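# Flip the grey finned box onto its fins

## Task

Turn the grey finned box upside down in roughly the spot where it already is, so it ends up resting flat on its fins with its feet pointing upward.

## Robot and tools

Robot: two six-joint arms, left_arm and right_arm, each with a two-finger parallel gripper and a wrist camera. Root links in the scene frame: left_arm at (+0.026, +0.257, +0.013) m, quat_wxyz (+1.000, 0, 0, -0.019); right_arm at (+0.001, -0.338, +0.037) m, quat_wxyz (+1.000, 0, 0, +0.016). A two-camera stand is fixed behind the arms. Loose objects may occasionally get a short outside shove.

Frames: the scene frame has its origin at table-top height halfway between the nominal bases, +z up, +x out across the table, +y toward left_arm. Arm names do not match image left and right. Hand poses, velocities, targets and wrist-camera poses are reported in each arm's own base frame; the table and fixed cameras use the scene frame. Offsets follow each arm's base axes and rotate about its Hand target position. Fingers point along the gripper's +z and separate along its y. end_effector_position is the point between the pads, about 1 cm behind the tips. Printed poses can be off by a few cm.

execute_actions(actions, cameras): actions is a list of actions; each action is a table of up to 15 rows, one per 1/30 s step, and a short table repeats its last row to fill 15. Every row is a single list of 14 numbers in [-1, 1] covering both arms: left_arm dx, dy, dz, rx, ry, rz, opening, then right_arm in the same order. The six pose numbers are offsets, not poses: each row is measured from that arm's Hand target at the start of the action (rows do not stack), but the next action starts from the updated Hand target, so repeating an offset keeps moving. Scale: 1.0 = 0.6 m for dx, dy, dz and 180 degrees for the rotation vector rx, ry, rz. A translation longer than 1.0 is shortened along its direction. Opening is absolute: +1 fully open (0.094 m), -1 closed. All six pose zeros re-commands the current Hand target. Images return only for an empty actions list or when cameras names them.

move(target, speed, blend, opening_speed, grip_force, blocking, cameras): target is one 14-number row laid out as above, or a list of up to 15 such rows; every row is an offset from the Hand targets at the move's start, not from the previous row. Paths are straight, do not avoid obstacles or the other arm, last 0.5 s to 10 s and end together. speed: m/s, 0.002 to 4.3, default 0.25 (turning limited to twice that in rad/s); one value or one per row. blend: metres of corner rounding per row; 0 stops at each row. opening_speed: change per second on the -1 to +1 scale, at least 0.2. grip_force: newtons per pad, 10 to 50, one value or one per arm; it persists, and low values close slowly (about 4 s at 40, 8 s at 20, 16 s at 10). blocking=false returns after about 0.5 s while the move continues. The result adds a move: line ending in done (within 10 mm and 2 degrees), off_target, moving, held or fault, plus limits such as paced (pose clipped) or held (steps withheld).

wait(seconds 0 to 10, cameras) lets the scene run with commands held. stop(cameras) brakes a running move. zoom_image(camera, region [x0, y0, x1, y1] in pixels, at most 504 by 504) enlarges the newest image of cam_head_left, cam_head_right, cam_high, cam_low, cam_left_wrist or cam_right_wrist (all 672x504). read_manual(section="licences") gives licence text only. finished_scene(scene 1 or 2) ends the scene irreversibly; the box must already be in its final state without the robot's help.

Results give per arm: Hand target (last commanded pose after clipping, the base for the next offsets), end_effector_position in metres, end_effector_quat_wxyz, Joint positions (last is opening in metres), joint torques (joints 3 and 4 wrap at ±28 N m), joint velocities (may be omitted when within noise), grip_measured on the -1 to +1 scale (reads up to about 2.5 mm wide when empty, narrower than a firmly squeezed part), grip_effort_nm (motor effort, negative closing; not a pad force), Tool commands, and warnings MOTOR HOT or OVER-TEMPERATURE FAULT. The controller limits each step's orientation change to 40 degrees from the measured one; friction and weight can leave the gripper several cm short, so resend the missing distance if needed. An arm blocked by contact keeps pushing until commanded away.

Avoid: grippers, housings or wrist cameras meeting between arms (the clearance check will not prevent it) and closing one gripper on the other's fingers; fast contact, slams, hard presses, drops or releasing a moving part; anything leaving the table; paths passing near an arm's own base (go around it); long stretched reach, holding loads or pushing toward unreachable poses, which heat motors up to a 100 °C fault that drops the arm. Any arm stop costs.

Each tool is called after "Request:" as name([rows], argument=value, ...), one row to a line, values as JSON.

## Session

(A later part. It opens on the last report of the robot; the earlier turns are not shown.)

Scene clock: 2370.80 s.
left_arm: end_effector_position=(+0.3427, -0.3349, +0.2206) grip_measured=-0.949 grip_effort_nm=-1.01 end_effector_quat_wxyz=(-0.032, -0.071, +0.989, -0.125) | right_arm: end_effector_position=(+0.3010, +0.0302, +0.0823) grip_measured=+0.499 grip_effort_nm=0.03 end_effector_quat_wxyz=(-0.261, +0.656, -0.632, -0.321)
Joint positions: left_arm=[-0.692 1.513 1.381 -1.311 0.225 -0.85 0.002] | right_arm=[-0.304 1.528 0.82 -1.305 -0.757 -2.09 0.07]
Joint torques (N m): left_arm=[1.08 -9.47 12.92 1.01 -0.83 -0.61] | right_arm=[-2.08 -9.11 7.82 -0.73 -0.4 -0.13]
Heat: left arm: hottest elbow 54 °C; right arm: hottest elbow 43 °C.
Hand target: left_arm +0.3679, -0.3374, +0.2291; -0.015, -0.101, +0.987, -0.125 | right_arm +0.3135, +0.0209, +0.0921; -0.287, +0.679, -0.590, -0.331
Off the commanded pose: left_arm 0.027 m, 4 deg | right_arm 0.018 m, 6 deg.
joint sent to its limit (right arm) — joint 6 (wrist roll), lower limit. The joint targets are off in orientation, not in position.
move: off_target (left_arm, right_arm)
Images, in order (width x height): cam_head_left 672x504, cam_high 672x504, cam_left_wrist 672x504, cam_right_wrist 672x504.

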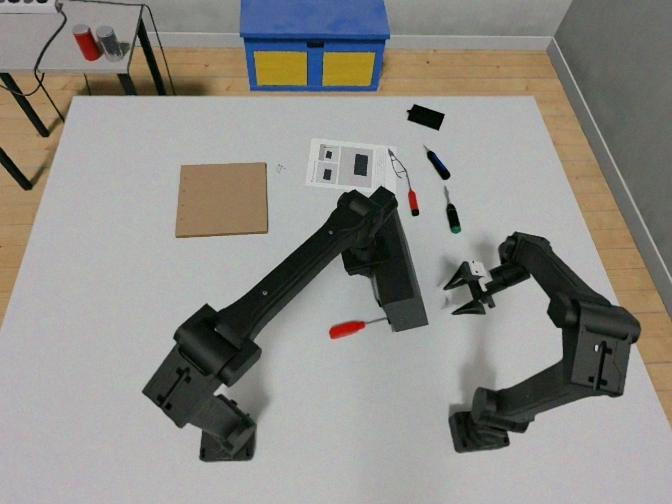

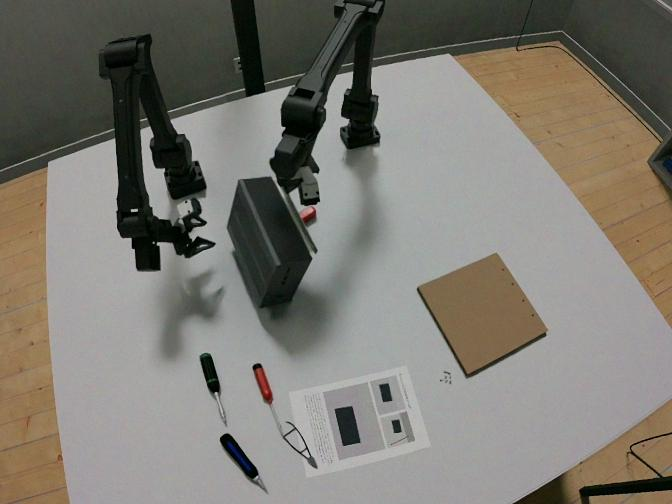

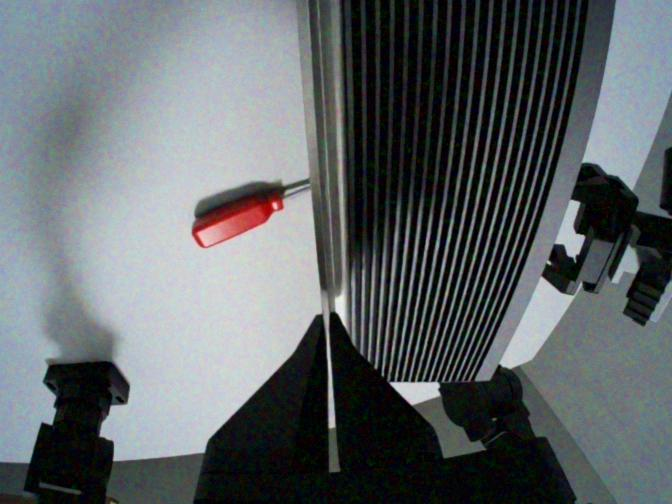

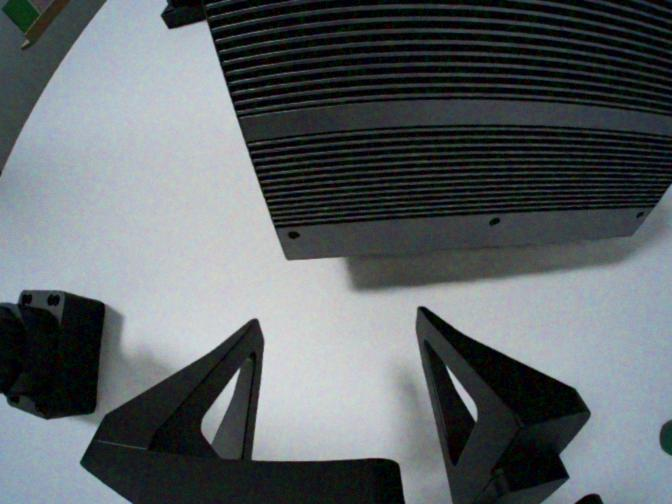

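Request:
move(target=[0.0298,-0.0957,0.005,0.1024,0.0264,0,-1, 0,0,0,0,0,0,0.5], speed=0.04, cameras=["cam_right_wrist","cam_head_left","cam_high","cam_left_wrist"])

Scene clock: 2401.60 s.
left_arm: end_effector_position=(+0.3648, -0.3884, +0.2271) grip_measured=-0.949 grip_effort_nm=-1.01 end_effector_quat_wxyz=(-0.050, -0.074, +0.995, +0.039) | right_arm: end_effector_position=(+0.3010, +0.0302, +0.0823) grip_measured=+0.499 grip_effort_nm=0.03 end_effector_quat_wxyz=(-0.261, +0.656, -0.632, -0.321)
Joint positions: left_arm=[-0.807 1.822 1.802 -1.675 0.028 -0.954 0.002] | right_arm=[-0.304 1.528 0.82 -1.305 -0.757 -2.09 0.07]
Joint torques (N m): left_arm=[0.56 -13.57 13.27 0.18 -0.54 -0.73] | right_arm=[-1.55 -8.94 7.71 -0.73 -0.4 -0.14]
Heat: left arm: hottest elbow 56 °C; right arm: hottest elbow 43 °C.
Hand target: left_arm +0.3857, -0.3949, +0.2320; -0.039, -0.107, +0.993, +0.039 | right_arm +0.3135, +0.0209, +0.0921; -0.287, +0.679, -0.590, -0.331
Off the commanded pose: left_arm 0.022 m, 4 deg | right_arm 0.018 m, 6 deg.
joint sent to its limit (left arm) — joint 4 (wrist pitch), lower limit. The joint targets still meet the commanded pose.
joint sent to its limit (right arm) — joint 6 (wrist roll), lower limit. The joint targets are off in orientation, not in position.
move: off_target (left_arm, right_arm)
Images, in order (width x height): cam_head_left 672x504, cam_high 672x504, cam_left_wrist 672x504, cam_right_wrist 672x504.

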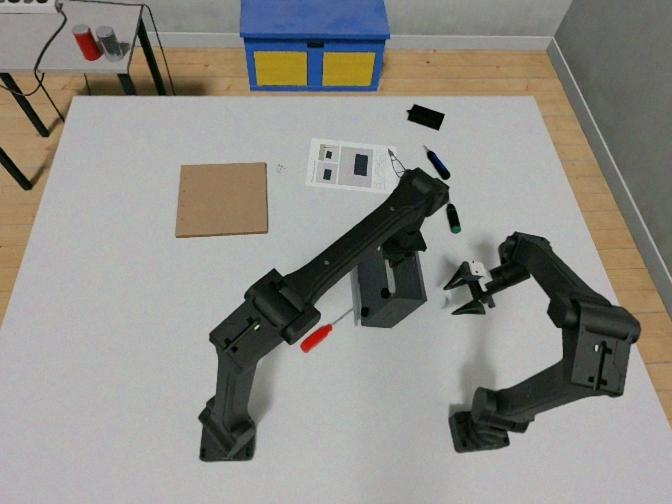

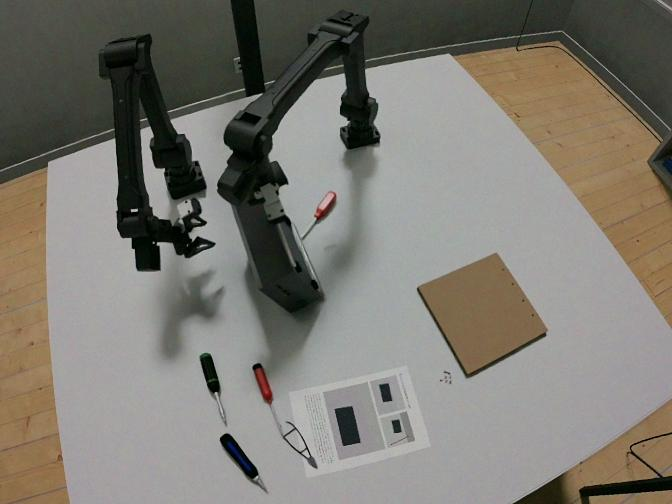

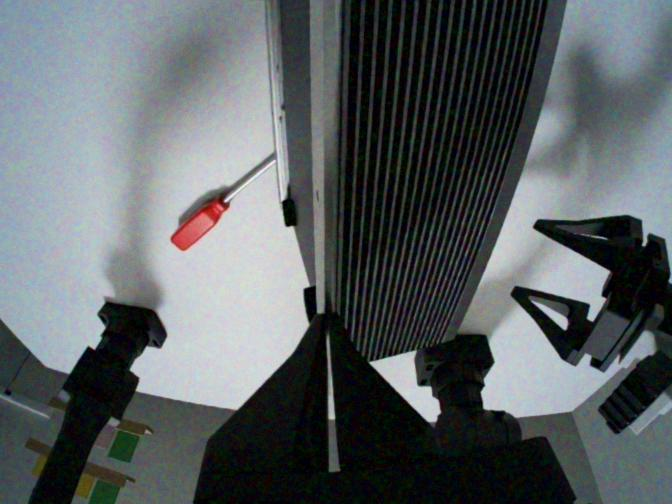

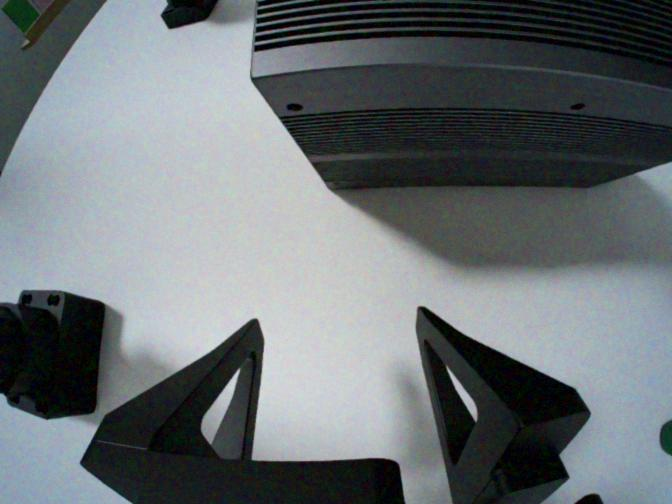

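Request:
move(target=[0.008,-0.045,-0.004,0.02,0.006,0,-1, 0,0,0,0,0,0,0.5], speed=0.03, cameras=["cam_right_wrist","cam_head_left","cam_head_right","cam_low"])

Scene clock: 2416.17 s.
left_arm: end_effector_position=(+0.3659, -0.4199, +0.2291) grip_measured=-0.949 grip_effort_nm=-1.01 end_effector_quat_wxyz=(-0.033, -0.073, +0.996, +0.035) | right_arm: end_effector_position=(+0.3010, +0.0302, +0.0823) grip_measured=+0.499 grip_effort_nm=0.03 end_effector_quat_wxyz=(-0.261, +0.656, -0.632, -0.321)
Joint positions: left_arm=[-0.85 1.871 1.88 -1.675 0.011 -0.995 0.002] | right_arm=[-0.304 1.528 0.82 -1.305 -0.757 -2.09 0.07]
Joint torques (N m): left_arm=[1.49 -13.92 12.83 0.27 -0.9 -0.7] | right_arm=[-2.02 -9.11 7.8 -0.75 -0.4 -0.14]
Heat: left arm: hottest elbow 56 °C; right arm: hottest elbow 43 °C.
Hand target: left_arm +0.3906, -0.4217, +0.2296; -0.045, -0.108, +0.991, +0.072 | right_arm +0.3135, +0.0209, +0.0921; -0.287, +0.679, -0.590, -0.331
Off the commanded pose: left_arm 0.025 m, 6 deg | right_arm 0.018 m, 6 deg.
joint sent to its limit (left arm) — joint 4 (wrist pitch), lower limit. The joint targets are off in orientation, not in position.
joint sent to its limit (right arm) — joint 6 (wrist roll), lower limit. The joint targets are off in orientation, not in position.
move: off_target (left_arm, right_arm)
Images, in order (width x height): cam_head_left 672x504, cam_head_right 672x504, cam_low 672x504, cam_right_wrist 672x504.

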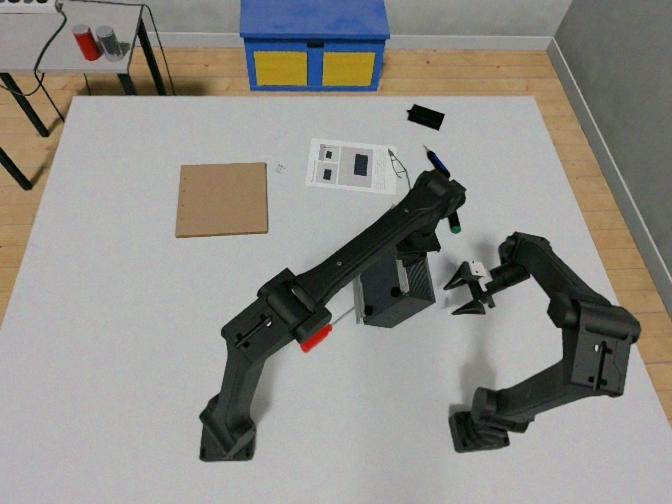

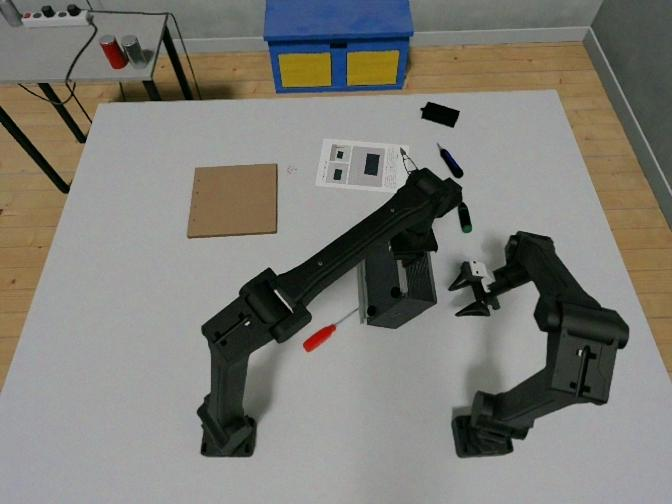

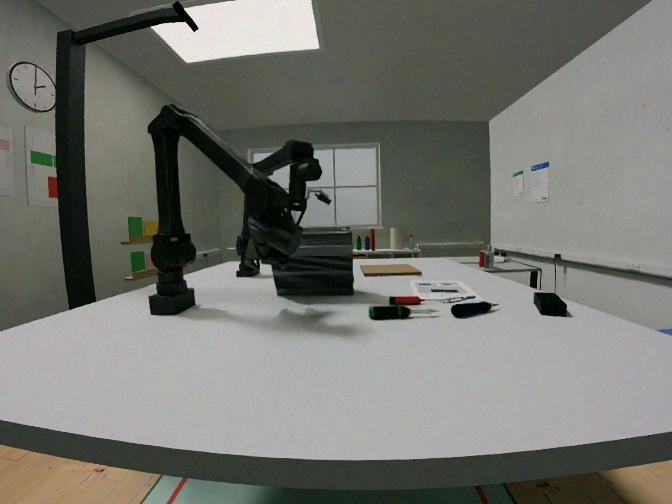

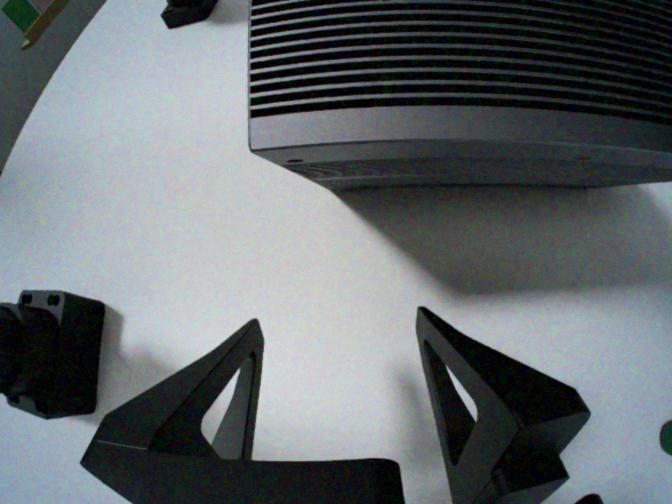

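Request:
move(target=[0,0,0,0,0,0,-1, 0.116,0.127,0.02,0.1805,-0.0606,-0.2865,-1], speed=0.12, cameras=["cam_right_wrist","cam_left_wrist"])

Scene clock: 2509.23 s.
left_arm: end_effector_position=(+0.3659, -0.4199, +0.2291) grip_measured=-0.949 grip_effort_nm=-1.01 end_effector_quat_wxyz=(-0.033, -0.073, +0.996, +0.035) | right_arm: end_effector_position=(+0.3844, +0.0891, +0.1024) grip_measured=-0.986 grip_effort_nm=-0.76 end_effector_quat_wxyz=(+0.623, -0.275, +0.688, +0.251)
Joint positions: left_arm=[-0.85 1.871 1.88 -1.675 0.011 -0.996 0.002] | right_arm=[-0.116 1.627 0.259 1.215 -0.875 -0.115 0.001]
Joint torques (N m): left_arm=[1.44 -13.92 12.85 0.23 -0.88 -0.69] | right_arm=[1.55 -5.54 2.65 2.8 -0.14 0.1]
Heat: left arm: hottest elbow 57 °C; right arm: hottest elbow 43 °C.
Hand target: left_arm +0.3905, -0.4217, +0.2296; -0.045, -0.108, +0.991, +0.071 | right_arm +0.3831, +0.0972, +0.1040; +0.625, -0.282, +0.681, +0.258
Off the commanded pose: left_arm 0.025 m, 6 deg | right_arm 0.008 m, 1 deg.
joint sent to its limit (left arm) — joint 4 (wrist pitch), lower limit. The joint targets are off in orientation, not in position.
move: off_target (left_arm)
Images, in order (width x height): cam_left_wrist 672x504, cam_right_wrist 672x504.

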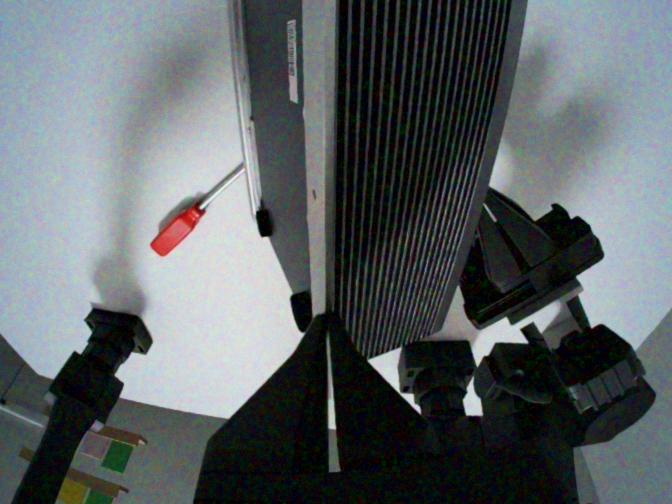

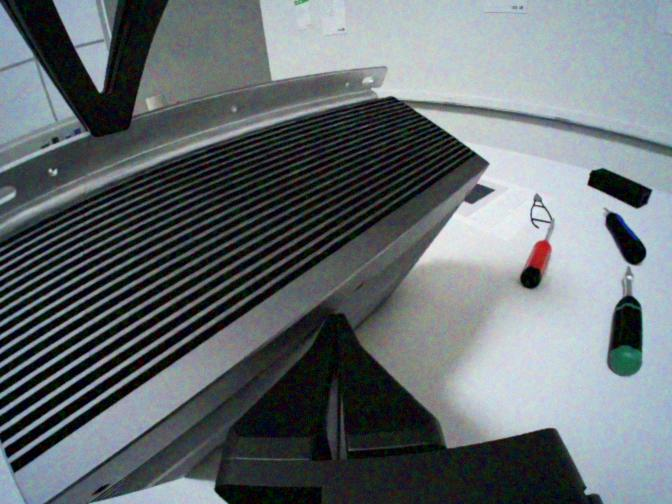

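Request:
move(target=[0.0,0.025,0,0,0,0,-1, 0.0,0.05,0.0,0,0,0,-1], speed=0.04, cameras=["cam_right_wrist","cam_left_wrist"])

Scene clock: 2524.73 s.
left_arm: end_effector_position=(+0.3711, -0.4153, +0.2291) grip_measured=-0.951 grip_effort_nm=-1.01 end_effector_quat_wxyz=(-0.028, -0.077, +0.996, +0.038) | right_arm: end_effector_position=(+0.3921, +0.0966, +0.0999) grip_measured=-0.986 grip_effort_nm=-0.76 end_effector_quat_wxyz=(+0.628, -0.249, +0.700, +0.231)
Joint positions: left_arm=[-0.841 1.871 1.88 -1.675 -0.001 -0.996 0.002] | right_arm=[-0.053 1.636 0.254 1.239 -0.742 -0.087 0.001]
Joint torques (N m): left_arm=[1.85 -15.74 10.17 0.28 -0.53 -0.51] | right_arm=[4.42 -6.42 2.45 3.06 -1.22 -0.05]
Heat: left arm: hottest elbow 57 °C; right arm: hottest elbow 41 °C.
Hand target: left_arm +0.3904, -0.4068, +0.2296; -0.045, -0.108, +0.991, +0.071 | right_arm +0.3832, +0.1271, +0.1040; +0.625, -0.282, +0.681, +0.258
Off the commanded pose: left_arm 0.021 m, 6 deg | right_arm 0.032 m, 5 deg.
joint sent to its limit (left arm) — joint 4 (wrist pitch), lower limit. The joint targets are off in orientation, not in position.
move: off_target (left_arm, right_arm)
Images, in order (width x height): cam_left_wrist 672x504, cam_right_wrist 672x504.

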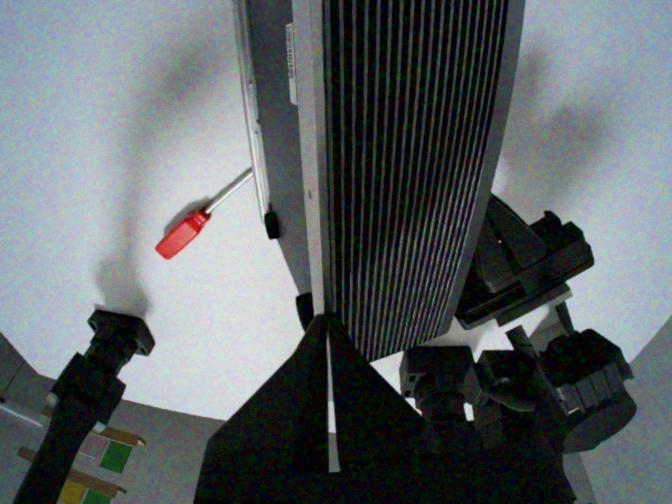

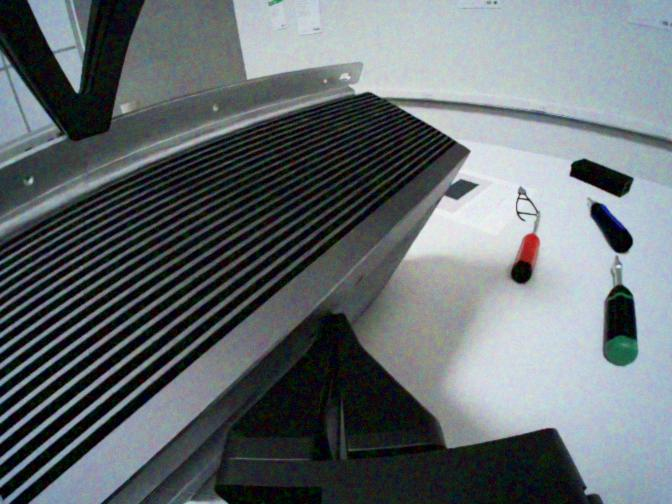

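Request:
move(target=[-0.02,0.0,0,0,0,0,-0.65, 0.0,0.0,0.0,0,0,0,-1], speed=0.04, opening_speed=0.3, cameras=["cam_right_wrist","cam_left_wrist"])

Scene clock: 2534.83 s.
left_arm: end_effector_position=(+0.3754, -0.4095, +0.2281) grip_measured=-0.652 grip_effort_nm=0.11 end_effector_quat_wxyz=(-0.025, -0.097, +0.994, +0.043) | right_arm: end_effector_position=(+0.3907, +0.1036, +0.1019) grip_measured=-0.986 grip_effort_nm=-0.76 end_effector_quat_wxyz=(+0.630, -0.256, +0.695, +0.234)
Joint positions: left_arm=[-0.832 1.869 1.875 -1.675 -0.011 -1.027 0.016] | right_arm=[-0.034 1.637 0.254 1.251 -0.739 -0.086 0.001]
Joint torques (N m): left_arm=[-0.15 -16.91 8.61 0.23 -0.06 -0.35] | right_arm=[2.96 -5.95 2.56 2.55 -1.24 -0.04]
Heat: left arm: hottest elbow 55 °C; right arm: hottest elbow 40 °C.
Hand target: left_arm +0.3785, -0.4069, +0.2296; -0.045, -0.108, +0.991, +0.071 | right_arm +0.3832, +0.1271, +0.1040; +0.625, -0.282, +0.681, +0.258
Off the commanded pose: left_arm 0.004 m, 4 deg | right_arm 0.025 m, 4 deg.
joint sent to its limit (left arm) — joint 4 (wrist pitch), lower limit. The joint targets are off in orientation, not in position.
move: off_target (left_arm, right_arm)
Images, in order (width x height): cam_left_wrist 672x504, cam_right_wrist 672x504.

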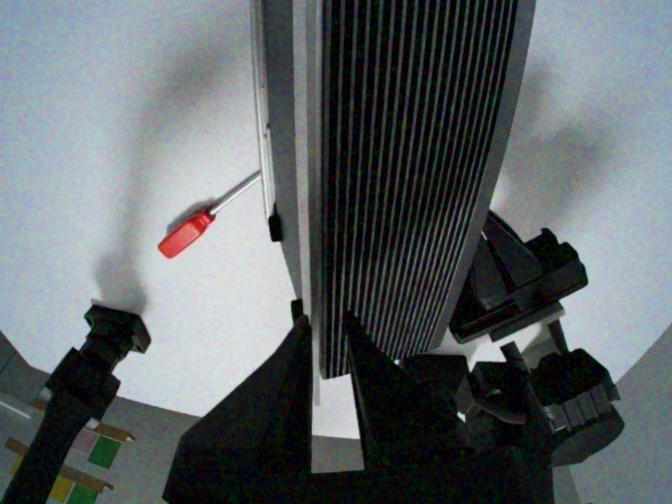

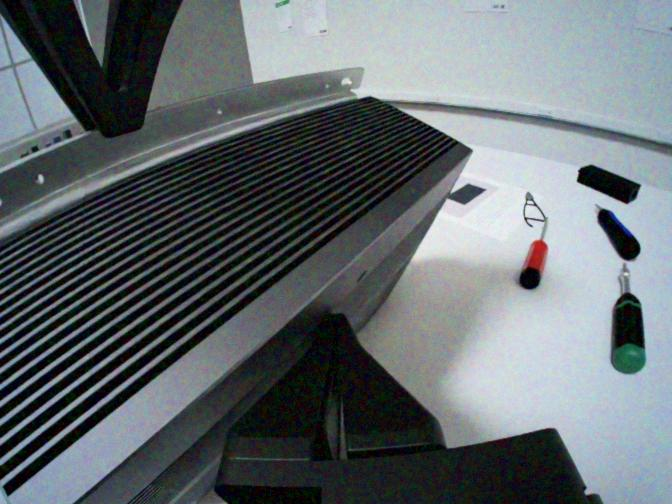

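Request:
move([
  [0,0.0,0.13,0,0,0,-0.55, 0.0,0.0,0.0,0,0,0,-1],
  [0.208,0.0133,0.13,0,0,0,-0.55, 0.0,0.0,0.0,0,0,0,-1],
], speed=0.12, blend=0.02, cameras=["cam_right_wrist","cam_left_wrist"])

Scene clock: 2549.20 s.
left_arm: end_effector_position=(+0.4922, -0.3925, +0.3101) grip_measured=-0.553 grip_effort_nm=0.16 end_effector_quat_wxyz=(+0.065, -0.112, +0.991, -0.042) | right_arm: end_effector_position=(+0.3835, +0.1225, +0.1022) grip_measured=-0.986 grip_effort_nm=-0.76 end_effector_quat_wxyz=(+0.622, -0.277, +0.686, +0.255)
Joint positions: left_arm=[-0.682 1.943 2.198 -1.675 -0.033 -0.903 0.021] | right_arm=[0.008 1.637 0.254 1.251 -0.76 -0.086 0.001]
Joint torques (N m): left_arm=[-0.56 -15.5 12.08 0.75 -0.15 -0.08] | right_arm=[0.62 -6.77 2.7 2.51 -0.13 0]
Heat: left arm: hottest elbow 53 °C; right arm: hottest elbow 39 °C.
Hand target: left_arm +0.5034, -0.3988, +0.3076; -0.045, -0.108, +0.991, +0.071 | right_arm +0.3832, +0.1271, +0.1040; +0.625, -0.282, +0.681, +0.258
Off the commanded pose: left_arm 0.013 m, 18 deg | right_arm 0.005 m, 1 deg.
joint sent to its limit (left arm) — joint 4 (wrist pitch), lower limit. The joint targets are off in orientation, not in position.
move: off_target (left_arm)
Images, in order (width x height): cam_left_wrist 672x504, cam_right_wrist 672x504.

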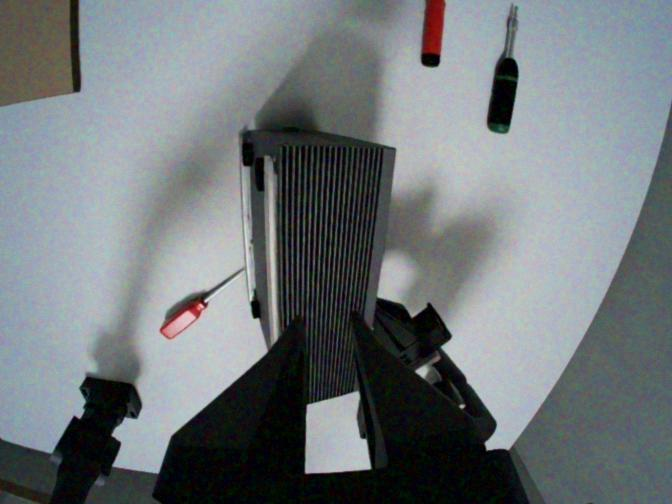

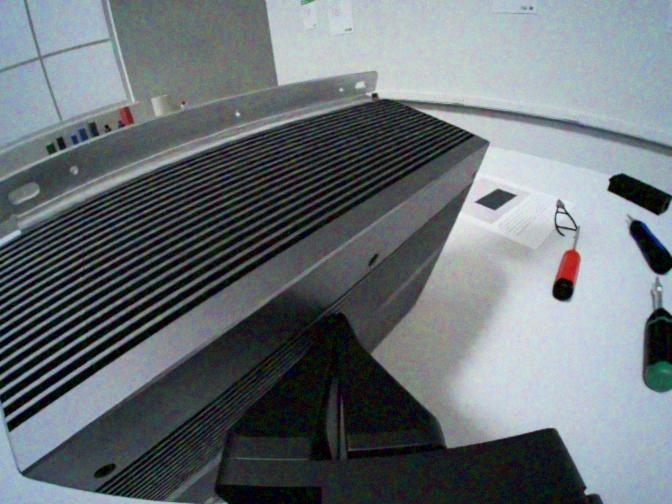

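Request:
move(target=[0.039,0.065,-0.025,0.0272,-0.0198,-0.0517,-0.4, 0.0,0.0,0.0,0,0,0,-1], speed=0.1, cameras=["cam_left_wrist"])

Scene clock: 2599.60 s.
left_arm: end_effector_position=(+0.5175, -0.3601, +0.3106) grip_measured=-0.403 grip_effort_nm=0.16 end_effector_quat_wxyz=(+0.112, -0.025, +0.993, +0.023) | right_arm: end_effector_position=(+0.3835, +0.1225, +0.1022) grip_measured=-0.986 grip_effort_nm=-0.76 end_effector_quat_wxyz=(+0.622, -0.277, +0.686, +0.255)
Joint positions: left_arm=[-0.656 1.946 2.198 -1.675 -0.177 -0.692 0.028] | right_arm=[0.008 1.637 0.254 1.251 -0.76 -0.086 0.001]
Joint torques (N m): left_arm=[-0.03 -15.62 9.26 0.76 -0.23 -0.03] | right_arm=[-0.15 -5.89 2.91 2.39 -0.15 -0.01]
Heat: left arm: hottest elbow 54 °C; right arm: hottest elbow 37 °C.
Hand target: left_arm +0.5267, -0.3598, +0.2927; -0.004, -0.031, +0.993, +0.114 | right_arm +0.3832, +0.1271, +0.1040; +0.625, -0.282, +0.681, +0.258
Off the commanded pose: left_arm 0.020 m, 17 deg | right_arm 0.005 m, 1 deg.
joint sent to its limit (left arm) — joint 4 (wrist pitch), lower limit. The joint targets are off in orientation, not in position.
move: off_target (left_arm)
Images, in order (width x height): cam_left_wrist 672x504.

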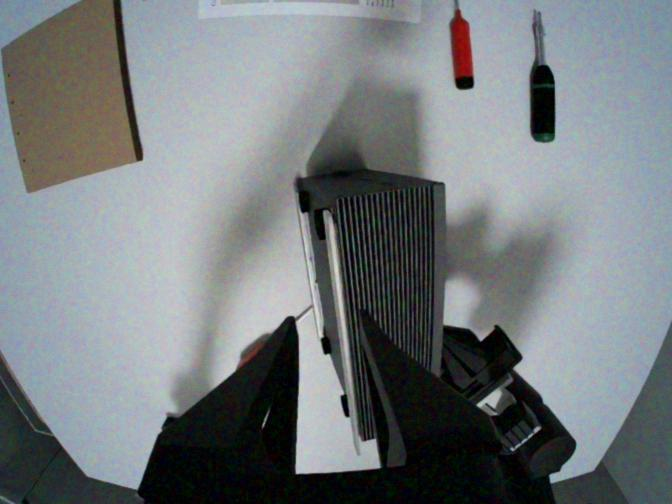

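Request:
move(target=[0.0,0.0,-0.09,0,0,0,-0.4, 0.0,0.0,0.0,0,0,0,-1], speed=0.06, cameras=["cam_left_wrist","cam_right_wrist"])

Scene clock: 2611.97 s.
left_arm: end_effector_position=(+0.5205, -0.3624, +0.2612) grip_measured=-0.403 grip_effort_nm=0.16 end_effector_quat_wxyz=(+0.076, -0.020, +0.996, +0.052) | right_arm: end_effector_position=(+0.3835, +0.1225, +0.1022) grip_measured=-0.986 grip_effort_nm=-0.76 end_effector_quat_wxyz=(+0.622, -0.277, +0.686, +0.255)
Joint positions: left_arm=[-0.656 2.006 2.165 -1.675 -0.177 -0.691 0.028] | right_arm=[0.008 1.637 0.254 1.251 -0.76 -0.086 0.001]
Joint torques (N m): left_arm=[0.03 -16.56 8.32 0.51 -0.14 -0.22] | right_arm=[0.44 -6.59 2.82 2.3 -0.16 -0.01]
Heat: left arm: hottest elbow 53 °C; right arm: hottest elbow 37 °C.
Hand target: left_arm +0.5267, -0.3598, +0.2387; -0.004, -0.031, +0.993, +0.114 | right_arm +0.3832, +0.1271, +0.1040; +0.625, -0.282, +0.681, +0.258
Off the commanded pose: left_arm 0.024 m, 12 deg | right_arm 0.005 m, 1 deg.
joint sent to its limit (left arm) — joint 4 (wrist pitch), lower limit. The joint targets are off in orientation, not in position.
move: off_target (left_arm)
Images, in order (width x height): cam_left_wrist 672x504, cam_right_wrist 672x504.

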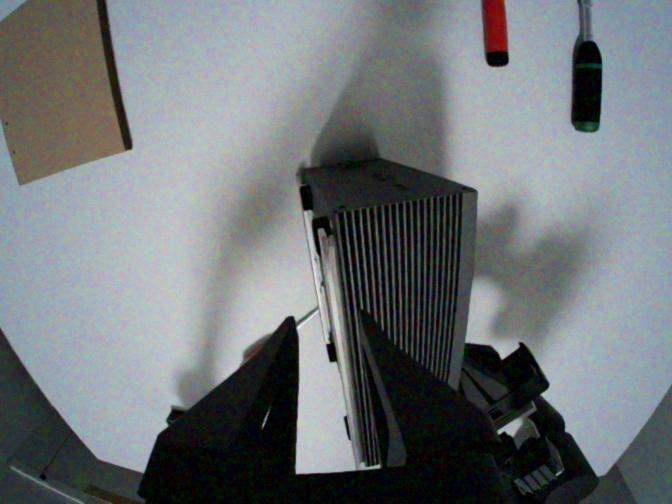

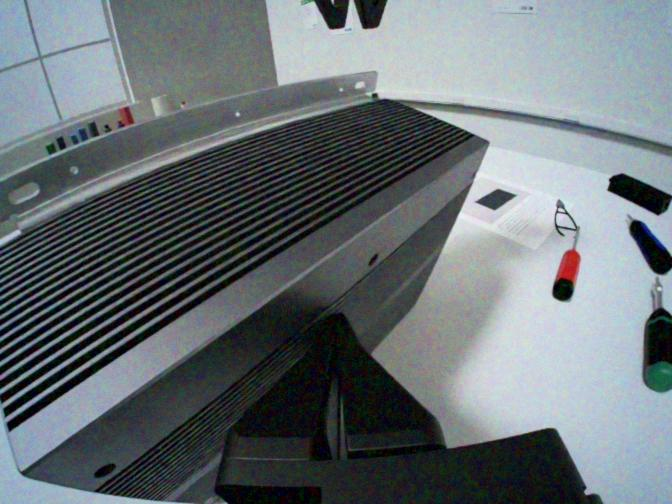

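Request:
move(target=[0.0,0.0,-0.065,0,0,0,-0.4, 0.0,0.0,0.0,0,0,0,-1], speed=0.05, cameras=["cam_left_wrist","cam_right_wrist"])

Scene clock: 2623.13 s.
left_arm: end_effector_position=(+0.5217, -0.3633, +0.2226) grip_measured=-0.403 grip_effort_nm=0.16 end_effector_quat_wxyz=(+0.049, -0.018, +0.996, +0.074) | right_arm: end_effector_position=(+0.3835, +0.1225, +0.1022) grip_measured=-0.986 grip_effort_nm=-0.76 end_effector_quat_wxyz=(+0.622, -0.277, +0.686, +0.255)
Joint positions: left_arm=[-0.656 2.056 2.144 -1.675 -0.177 -0.692 0.028] | right_arm=[0.008 1.637 0.254 1.251 -0.76 -0.086 0.001]
Joint torques (N m): left_arm=[0.09 -16.85 8.24 0.43 -0.06 -0.35] | right_arm=[0.32 -6.42 2.67 2.25 -0.11 -0.05]
Heat: left arm: hottest elbow 51 °C; right arm: hottest elbow 37 °C.
Hand target: left_arm +0.5267, -0.3598, +0.1995; -0.004, -0.031, +0.993, +0.114 | right_arm +0.3832, +0.1271, +0.1040; +0.625, -0.282, +0.681, +0.258
Off the commanded pose: left_arm 0.024 m, 8 deg | right_arm 0.005 m, 1 deg.
joint sent to its limit (left arm) — joint 4 (wrist pitch), lower limit. The joint targets are off in orientation, not in position.
move: off_target (left_arm)
Images, in order (width x height): cam_left_wrist 672x504, cam_right_wrist 672x504.

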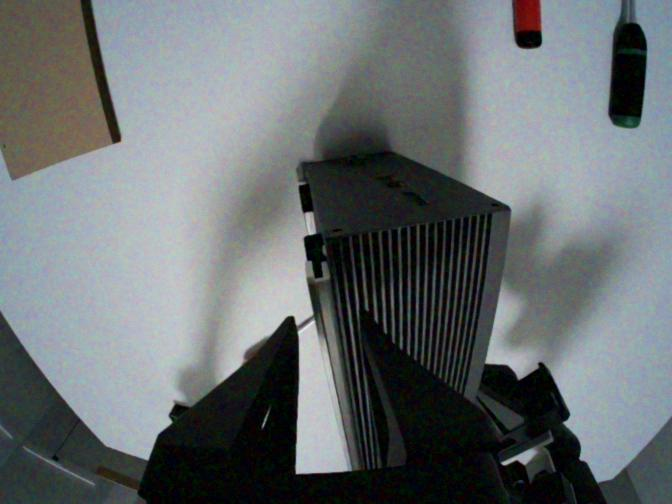

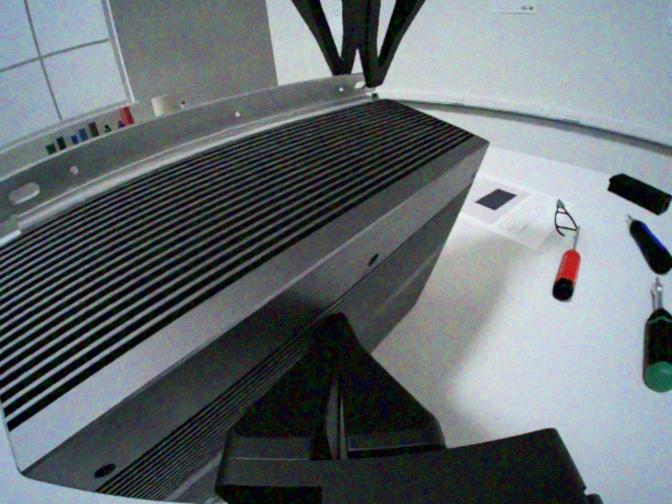

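Request:
move(target=[0.0,0.0,0.01,0,0,0,-1, 0.0,0.0,0.0,0,0,0,-1], speed=0.05, opening_speed=0.3, cameras=["cam_left_wrist","cam_right_wrist"])

Scene clock: 2631.90 s.
left_arm: end_effector_position=(+0.5226, -0.3619, +0.2226) grip_measured=-0.939 grip_effort_nm=-0.97 end_effector_quat_wxyz=(+0.049, -0.024, +0.996, +0.074) | right_arm: end_effector_position=(+0.3835, +0.1225, +0.1022) grip_measured=-0.986 grip_effort_nm=-0.76 end_effector_quat_wxyz=(+0.622, -0.277, +0.686, +0.255)
Joint positions: left_arm=[-0.653 2.056 2.144 -1.675 -0.177 -0.702 0.003] | right_arm=[0.008 1.637 0.254 1.251 -0.76 -0.086 0.001]
Joint torques (N m): left_arm=[-0.21 -17.44 8.51 0.4 -0.05 -0.25] | right_arm=[-0.79 -6.48 2.78 2.43 -0.14 -0.02]
Heat: left arm: hottest elbow 50 °C; right arm: hottest elbow 37 °C.
Hand target: left_arm +0.5267, -0.3599, +0.2055; -0.004, -0.031, +0.993, +0.114 | right_arm +0.3832, +0.1271, +0.1040; +0.625, -0.282, +0.681, +0.258
Off the commanded pose: left_arm 0.018 m, 8 deg | right_arm 0.005 m, 1 deg.
joint sent to its limit (left arm) — joint 4 (wrist pitch), lower limit. The joint targets are off in orientation, not in position.
move: off_target (left_arm)
Images, in order (width x height): cam_left_wrist 672x504, cam_right_wrist 672x504.

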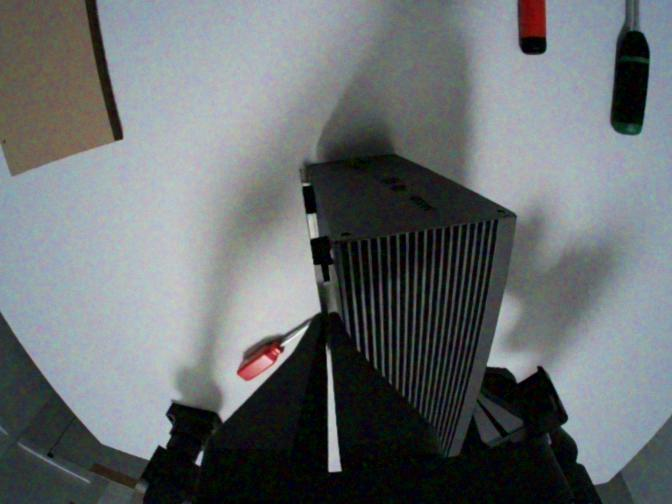

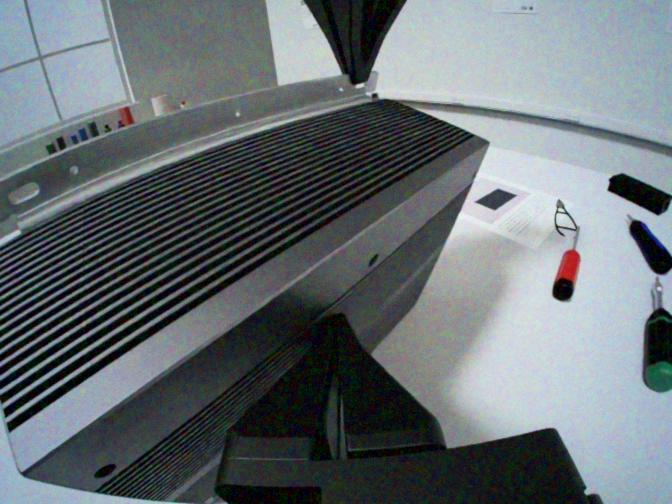

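Request:
move([
  [0.0,0.0,0.0,0,0,0,-1, -0.039,-0.1285,0.0933,0,0,0,-1],
  [0.0,0.0,0.0,0,0,0,-1, -0.0887,-0.045,0.268,-0.0062,0.224,-0.2141,-0.36],
  [0.0,0.0,0.0,0,0,0,-1, -0.042,0.108,0.19,-0.0062,0.224,-0.2141,-0.36],
], speed=0.12, blend=0.03, cameras=["cam_left_wrist","cam_right_wrist","cam_head_left"])

Scene clock: 2697.20 s.
left_arm: end_effector_position=(+0.5226, -0.3619, +0.2226) grip_measured=-0.941 grip_effort_nm=-1.01 end_effector_quat_wxyz=(+0.049, -0.024, +0.996, +0.074) | right_arm: end_effector_position=(+0.3448, +0.1771, +0.1911) grip_measured=-0.362 grip_effort_nm=0.08 end_effector_quat_wxyz=(+0.381, +0.050, +0.918, +0.096)
Joint positions: left_arm=[-0.653 2.056 2.144 -1.675 -0.177 -0.702 0.003] | right_arm=[0.607 0.938 0.642 -0.512 0.296 0.595 0.03]
Joint torques (N m): left_arm=[-0.03 -17.55 8.53 0.43 -0.05 -0.23] | right_arm=[0.91 -2.67 12.23 2.36 0.28 0.03]
Heat: left arm: hottest elbow 47 °C; right arm: hottest elbow 38 °C.
Hand target: left_arm +0.5267, -0.3599, +0.2055; -0.004, -0.031, +0.993, +0.114 | right_arm +0.3580, +0.1919, +0.2182; +0.402, +0.052, +0.907, +0.115
Off the commanded pose: left_arm 0.018 m, 8 deg | right_arm 0.033 m, 4 deg.
joint sent to its limit (left arm) — joint 4 (wrist pitch), lower limit. The joint targets are off in orientation, not in position.
move: off_target (left_arm, right_arm); blend cut to 0 m at target 2; target 2's new opening was sent with right_arm's hand 0.029 m and 2 deg from that target
Images, in order (width x height): cam_head_left 672x504, cam_left_wrist 672x504, cam_right_wrist 672x504.

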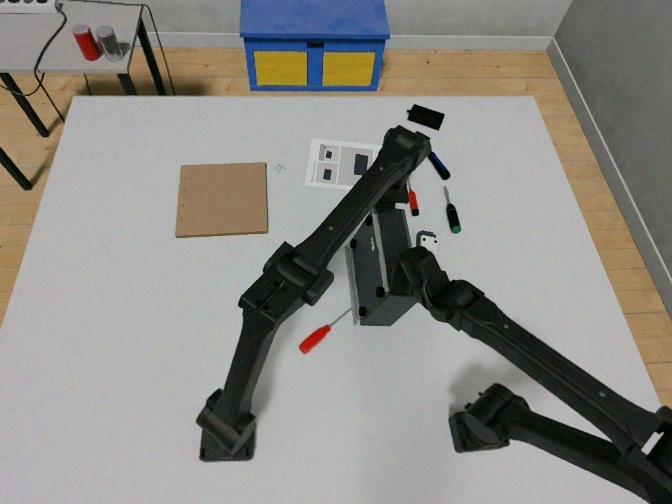

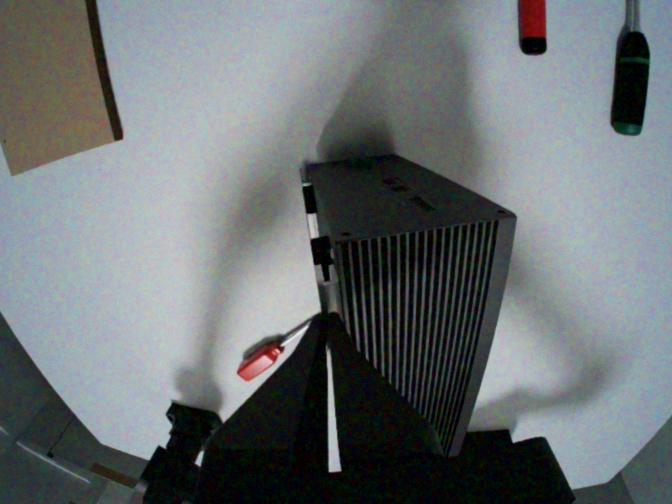

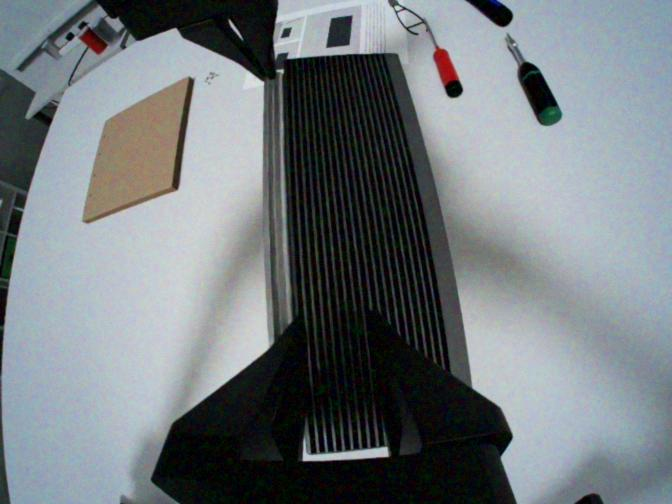

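Request:
zoom_image(camera="cam_right_wrist", region=[240, 60, 340, 360])

Scaled by 1.680 from the camera's 672x504 image, which has a finer 960x720 frame.

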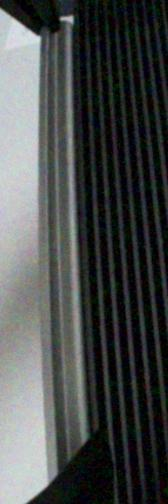

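Request:
move(target=[0.0,0.0,0.0,0,0,0,-1, 0.0417,0.0485,0.03,0,0,0,-0.36], speed=0.08, cameras=["cam_right_wrist"])

Scene clock: 2731.30 s.
left_arm: end_effector_position=(+0.5226, -0.3619, +0.2226) grip_measured=-0.941 grip_effort_nm=-1.01 end_effector_quat_wxyz=(+0.049, -0.024, +0.996, +0.074) | right_arm: end_effector_position=(+0.3720, +0.2062, +0.2113) grip_measured=-0.362 grip_effort_nm=0.08 end_effector_quat_wxyz=(+0.387, +0.051, +0.916, +0.099)
Joint positions: left_arm=[-0.653 2.056 2.144 -1.675 -0.177 -0.702 0.003] | right_arm=[0.635 1.04 0.752 -0.512 0.317 0.616 0.03]
Joint torques (N m): left_arm=[-0.21 -17.49 8.54 0.43 -0.06 -0.24] | right_arm=[0.73 -4.48 12.37 1.94 0.29 0.06]
Heat: left arm: hottest elbow 46 °C; right arm: hottest elbow 43 °C.
Hand target: left_arm +0.5267, -0.3599, +0.2055; -0.004, -0.031, +0.993, +0.114 | right_arm +0.3830, +0.2209, +0.2361; +0.402, +0.053, +0.907, +0.115
Off the commanded pose: left_arm 0.018 m, 8 deg | right_arm 0.031 m, 3 deg.
joint sent to its limit (left arm) — joint 4 (wrist pitch), lower limit. The joint targets are off in orientation, not in position.
move: off_target (left_arm, right_arm)
Images, in order (width x height): cam_right_wrist 672x504.

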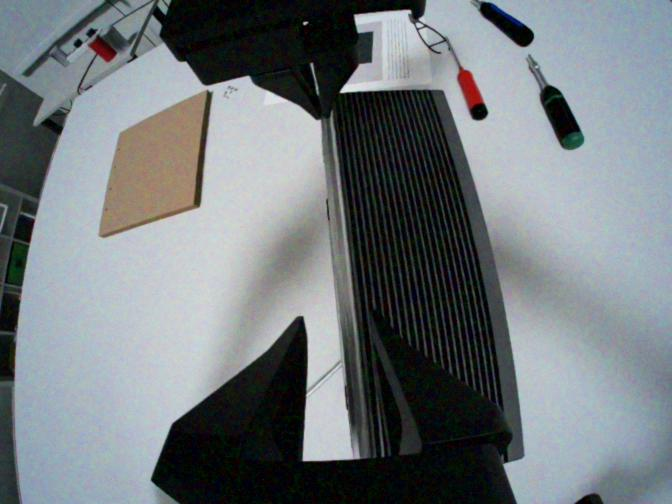

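Request:
move(target=[0.0,0.0,0.0,0,0,0,-1, 0.0583,0.005,-0.0575,0,0,0,-0.36], speed=0.05, cameras=["cam_right_wrist","cam_left_wrist"])

Scene clock: 2739.20 s.
left_arm: end_effector_position=(+0.5226, -0.3619, +0.2226) grip_measured=-0.941 grip_effort_nm=-1.01 end_effector_quat_wxyz=(+0.049, -0.024, +0.996, +0.074) | right_arm: end_effector_position=(+0.4003, +0.2186, +0.1815) grip_measured=-0.362 grip_effort_nm=0.07 end_effector_quat_wxyz=(+0.385, +0.048, +0.916, +0.104)
Joint positions: left_arm=[-0.653 2.056 2.144 -1.675 -0.177 -0.702 0.003] | right_arm=[0.609 1.162 0.752 -0.381 0.286 0.595 0.03]
Joint torques (N m): left_arm=[-0.15 -17.61 8.51 0.44 -0.04 -0.22] | right_arm=[-1.67 -4.25 11.33 2.59 0 -0.14]
Heat: left arm: hottest elbow 46 °C; right arm: hottest elbow 47 °C.
Hand target: left_arm +0.5267, -0.3599, +0.2055; -0.004, -0.031, +0.993, +0.114 | right_arm +0.4180, +0.2239, +0.2015; +0.402, +0.053, +0.907, +0.115
Off the commanded pose: left_arm 0.018 m, 8 deg | right_arm 0.027 m, 3 deg.
joint sent to its limit (left arm) — joint 4 (wrist pitch), lower limit. The joint targets are off in orientation, not in position.
move: off_target (left_arm, right_arm)
Images, in order (width x height): cam_left_wrist 672x504, cam_right_wrist 672x504.

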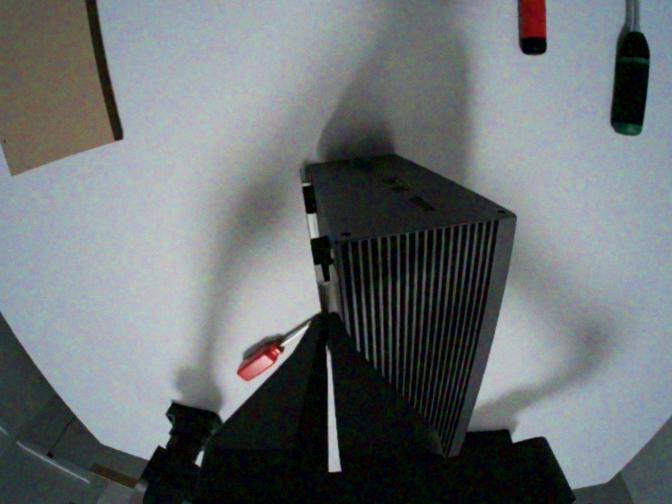

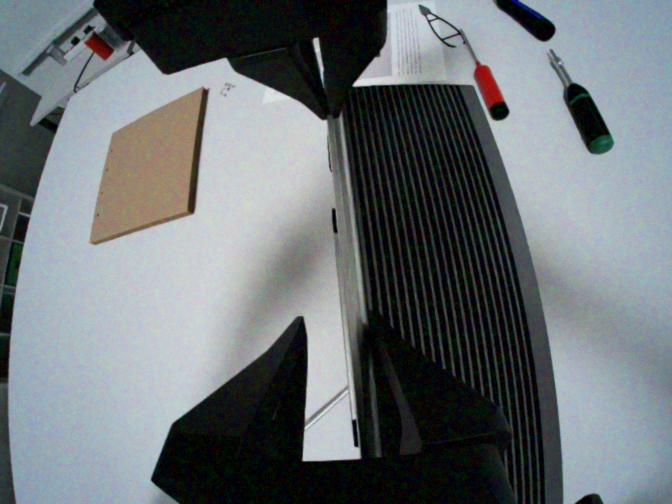

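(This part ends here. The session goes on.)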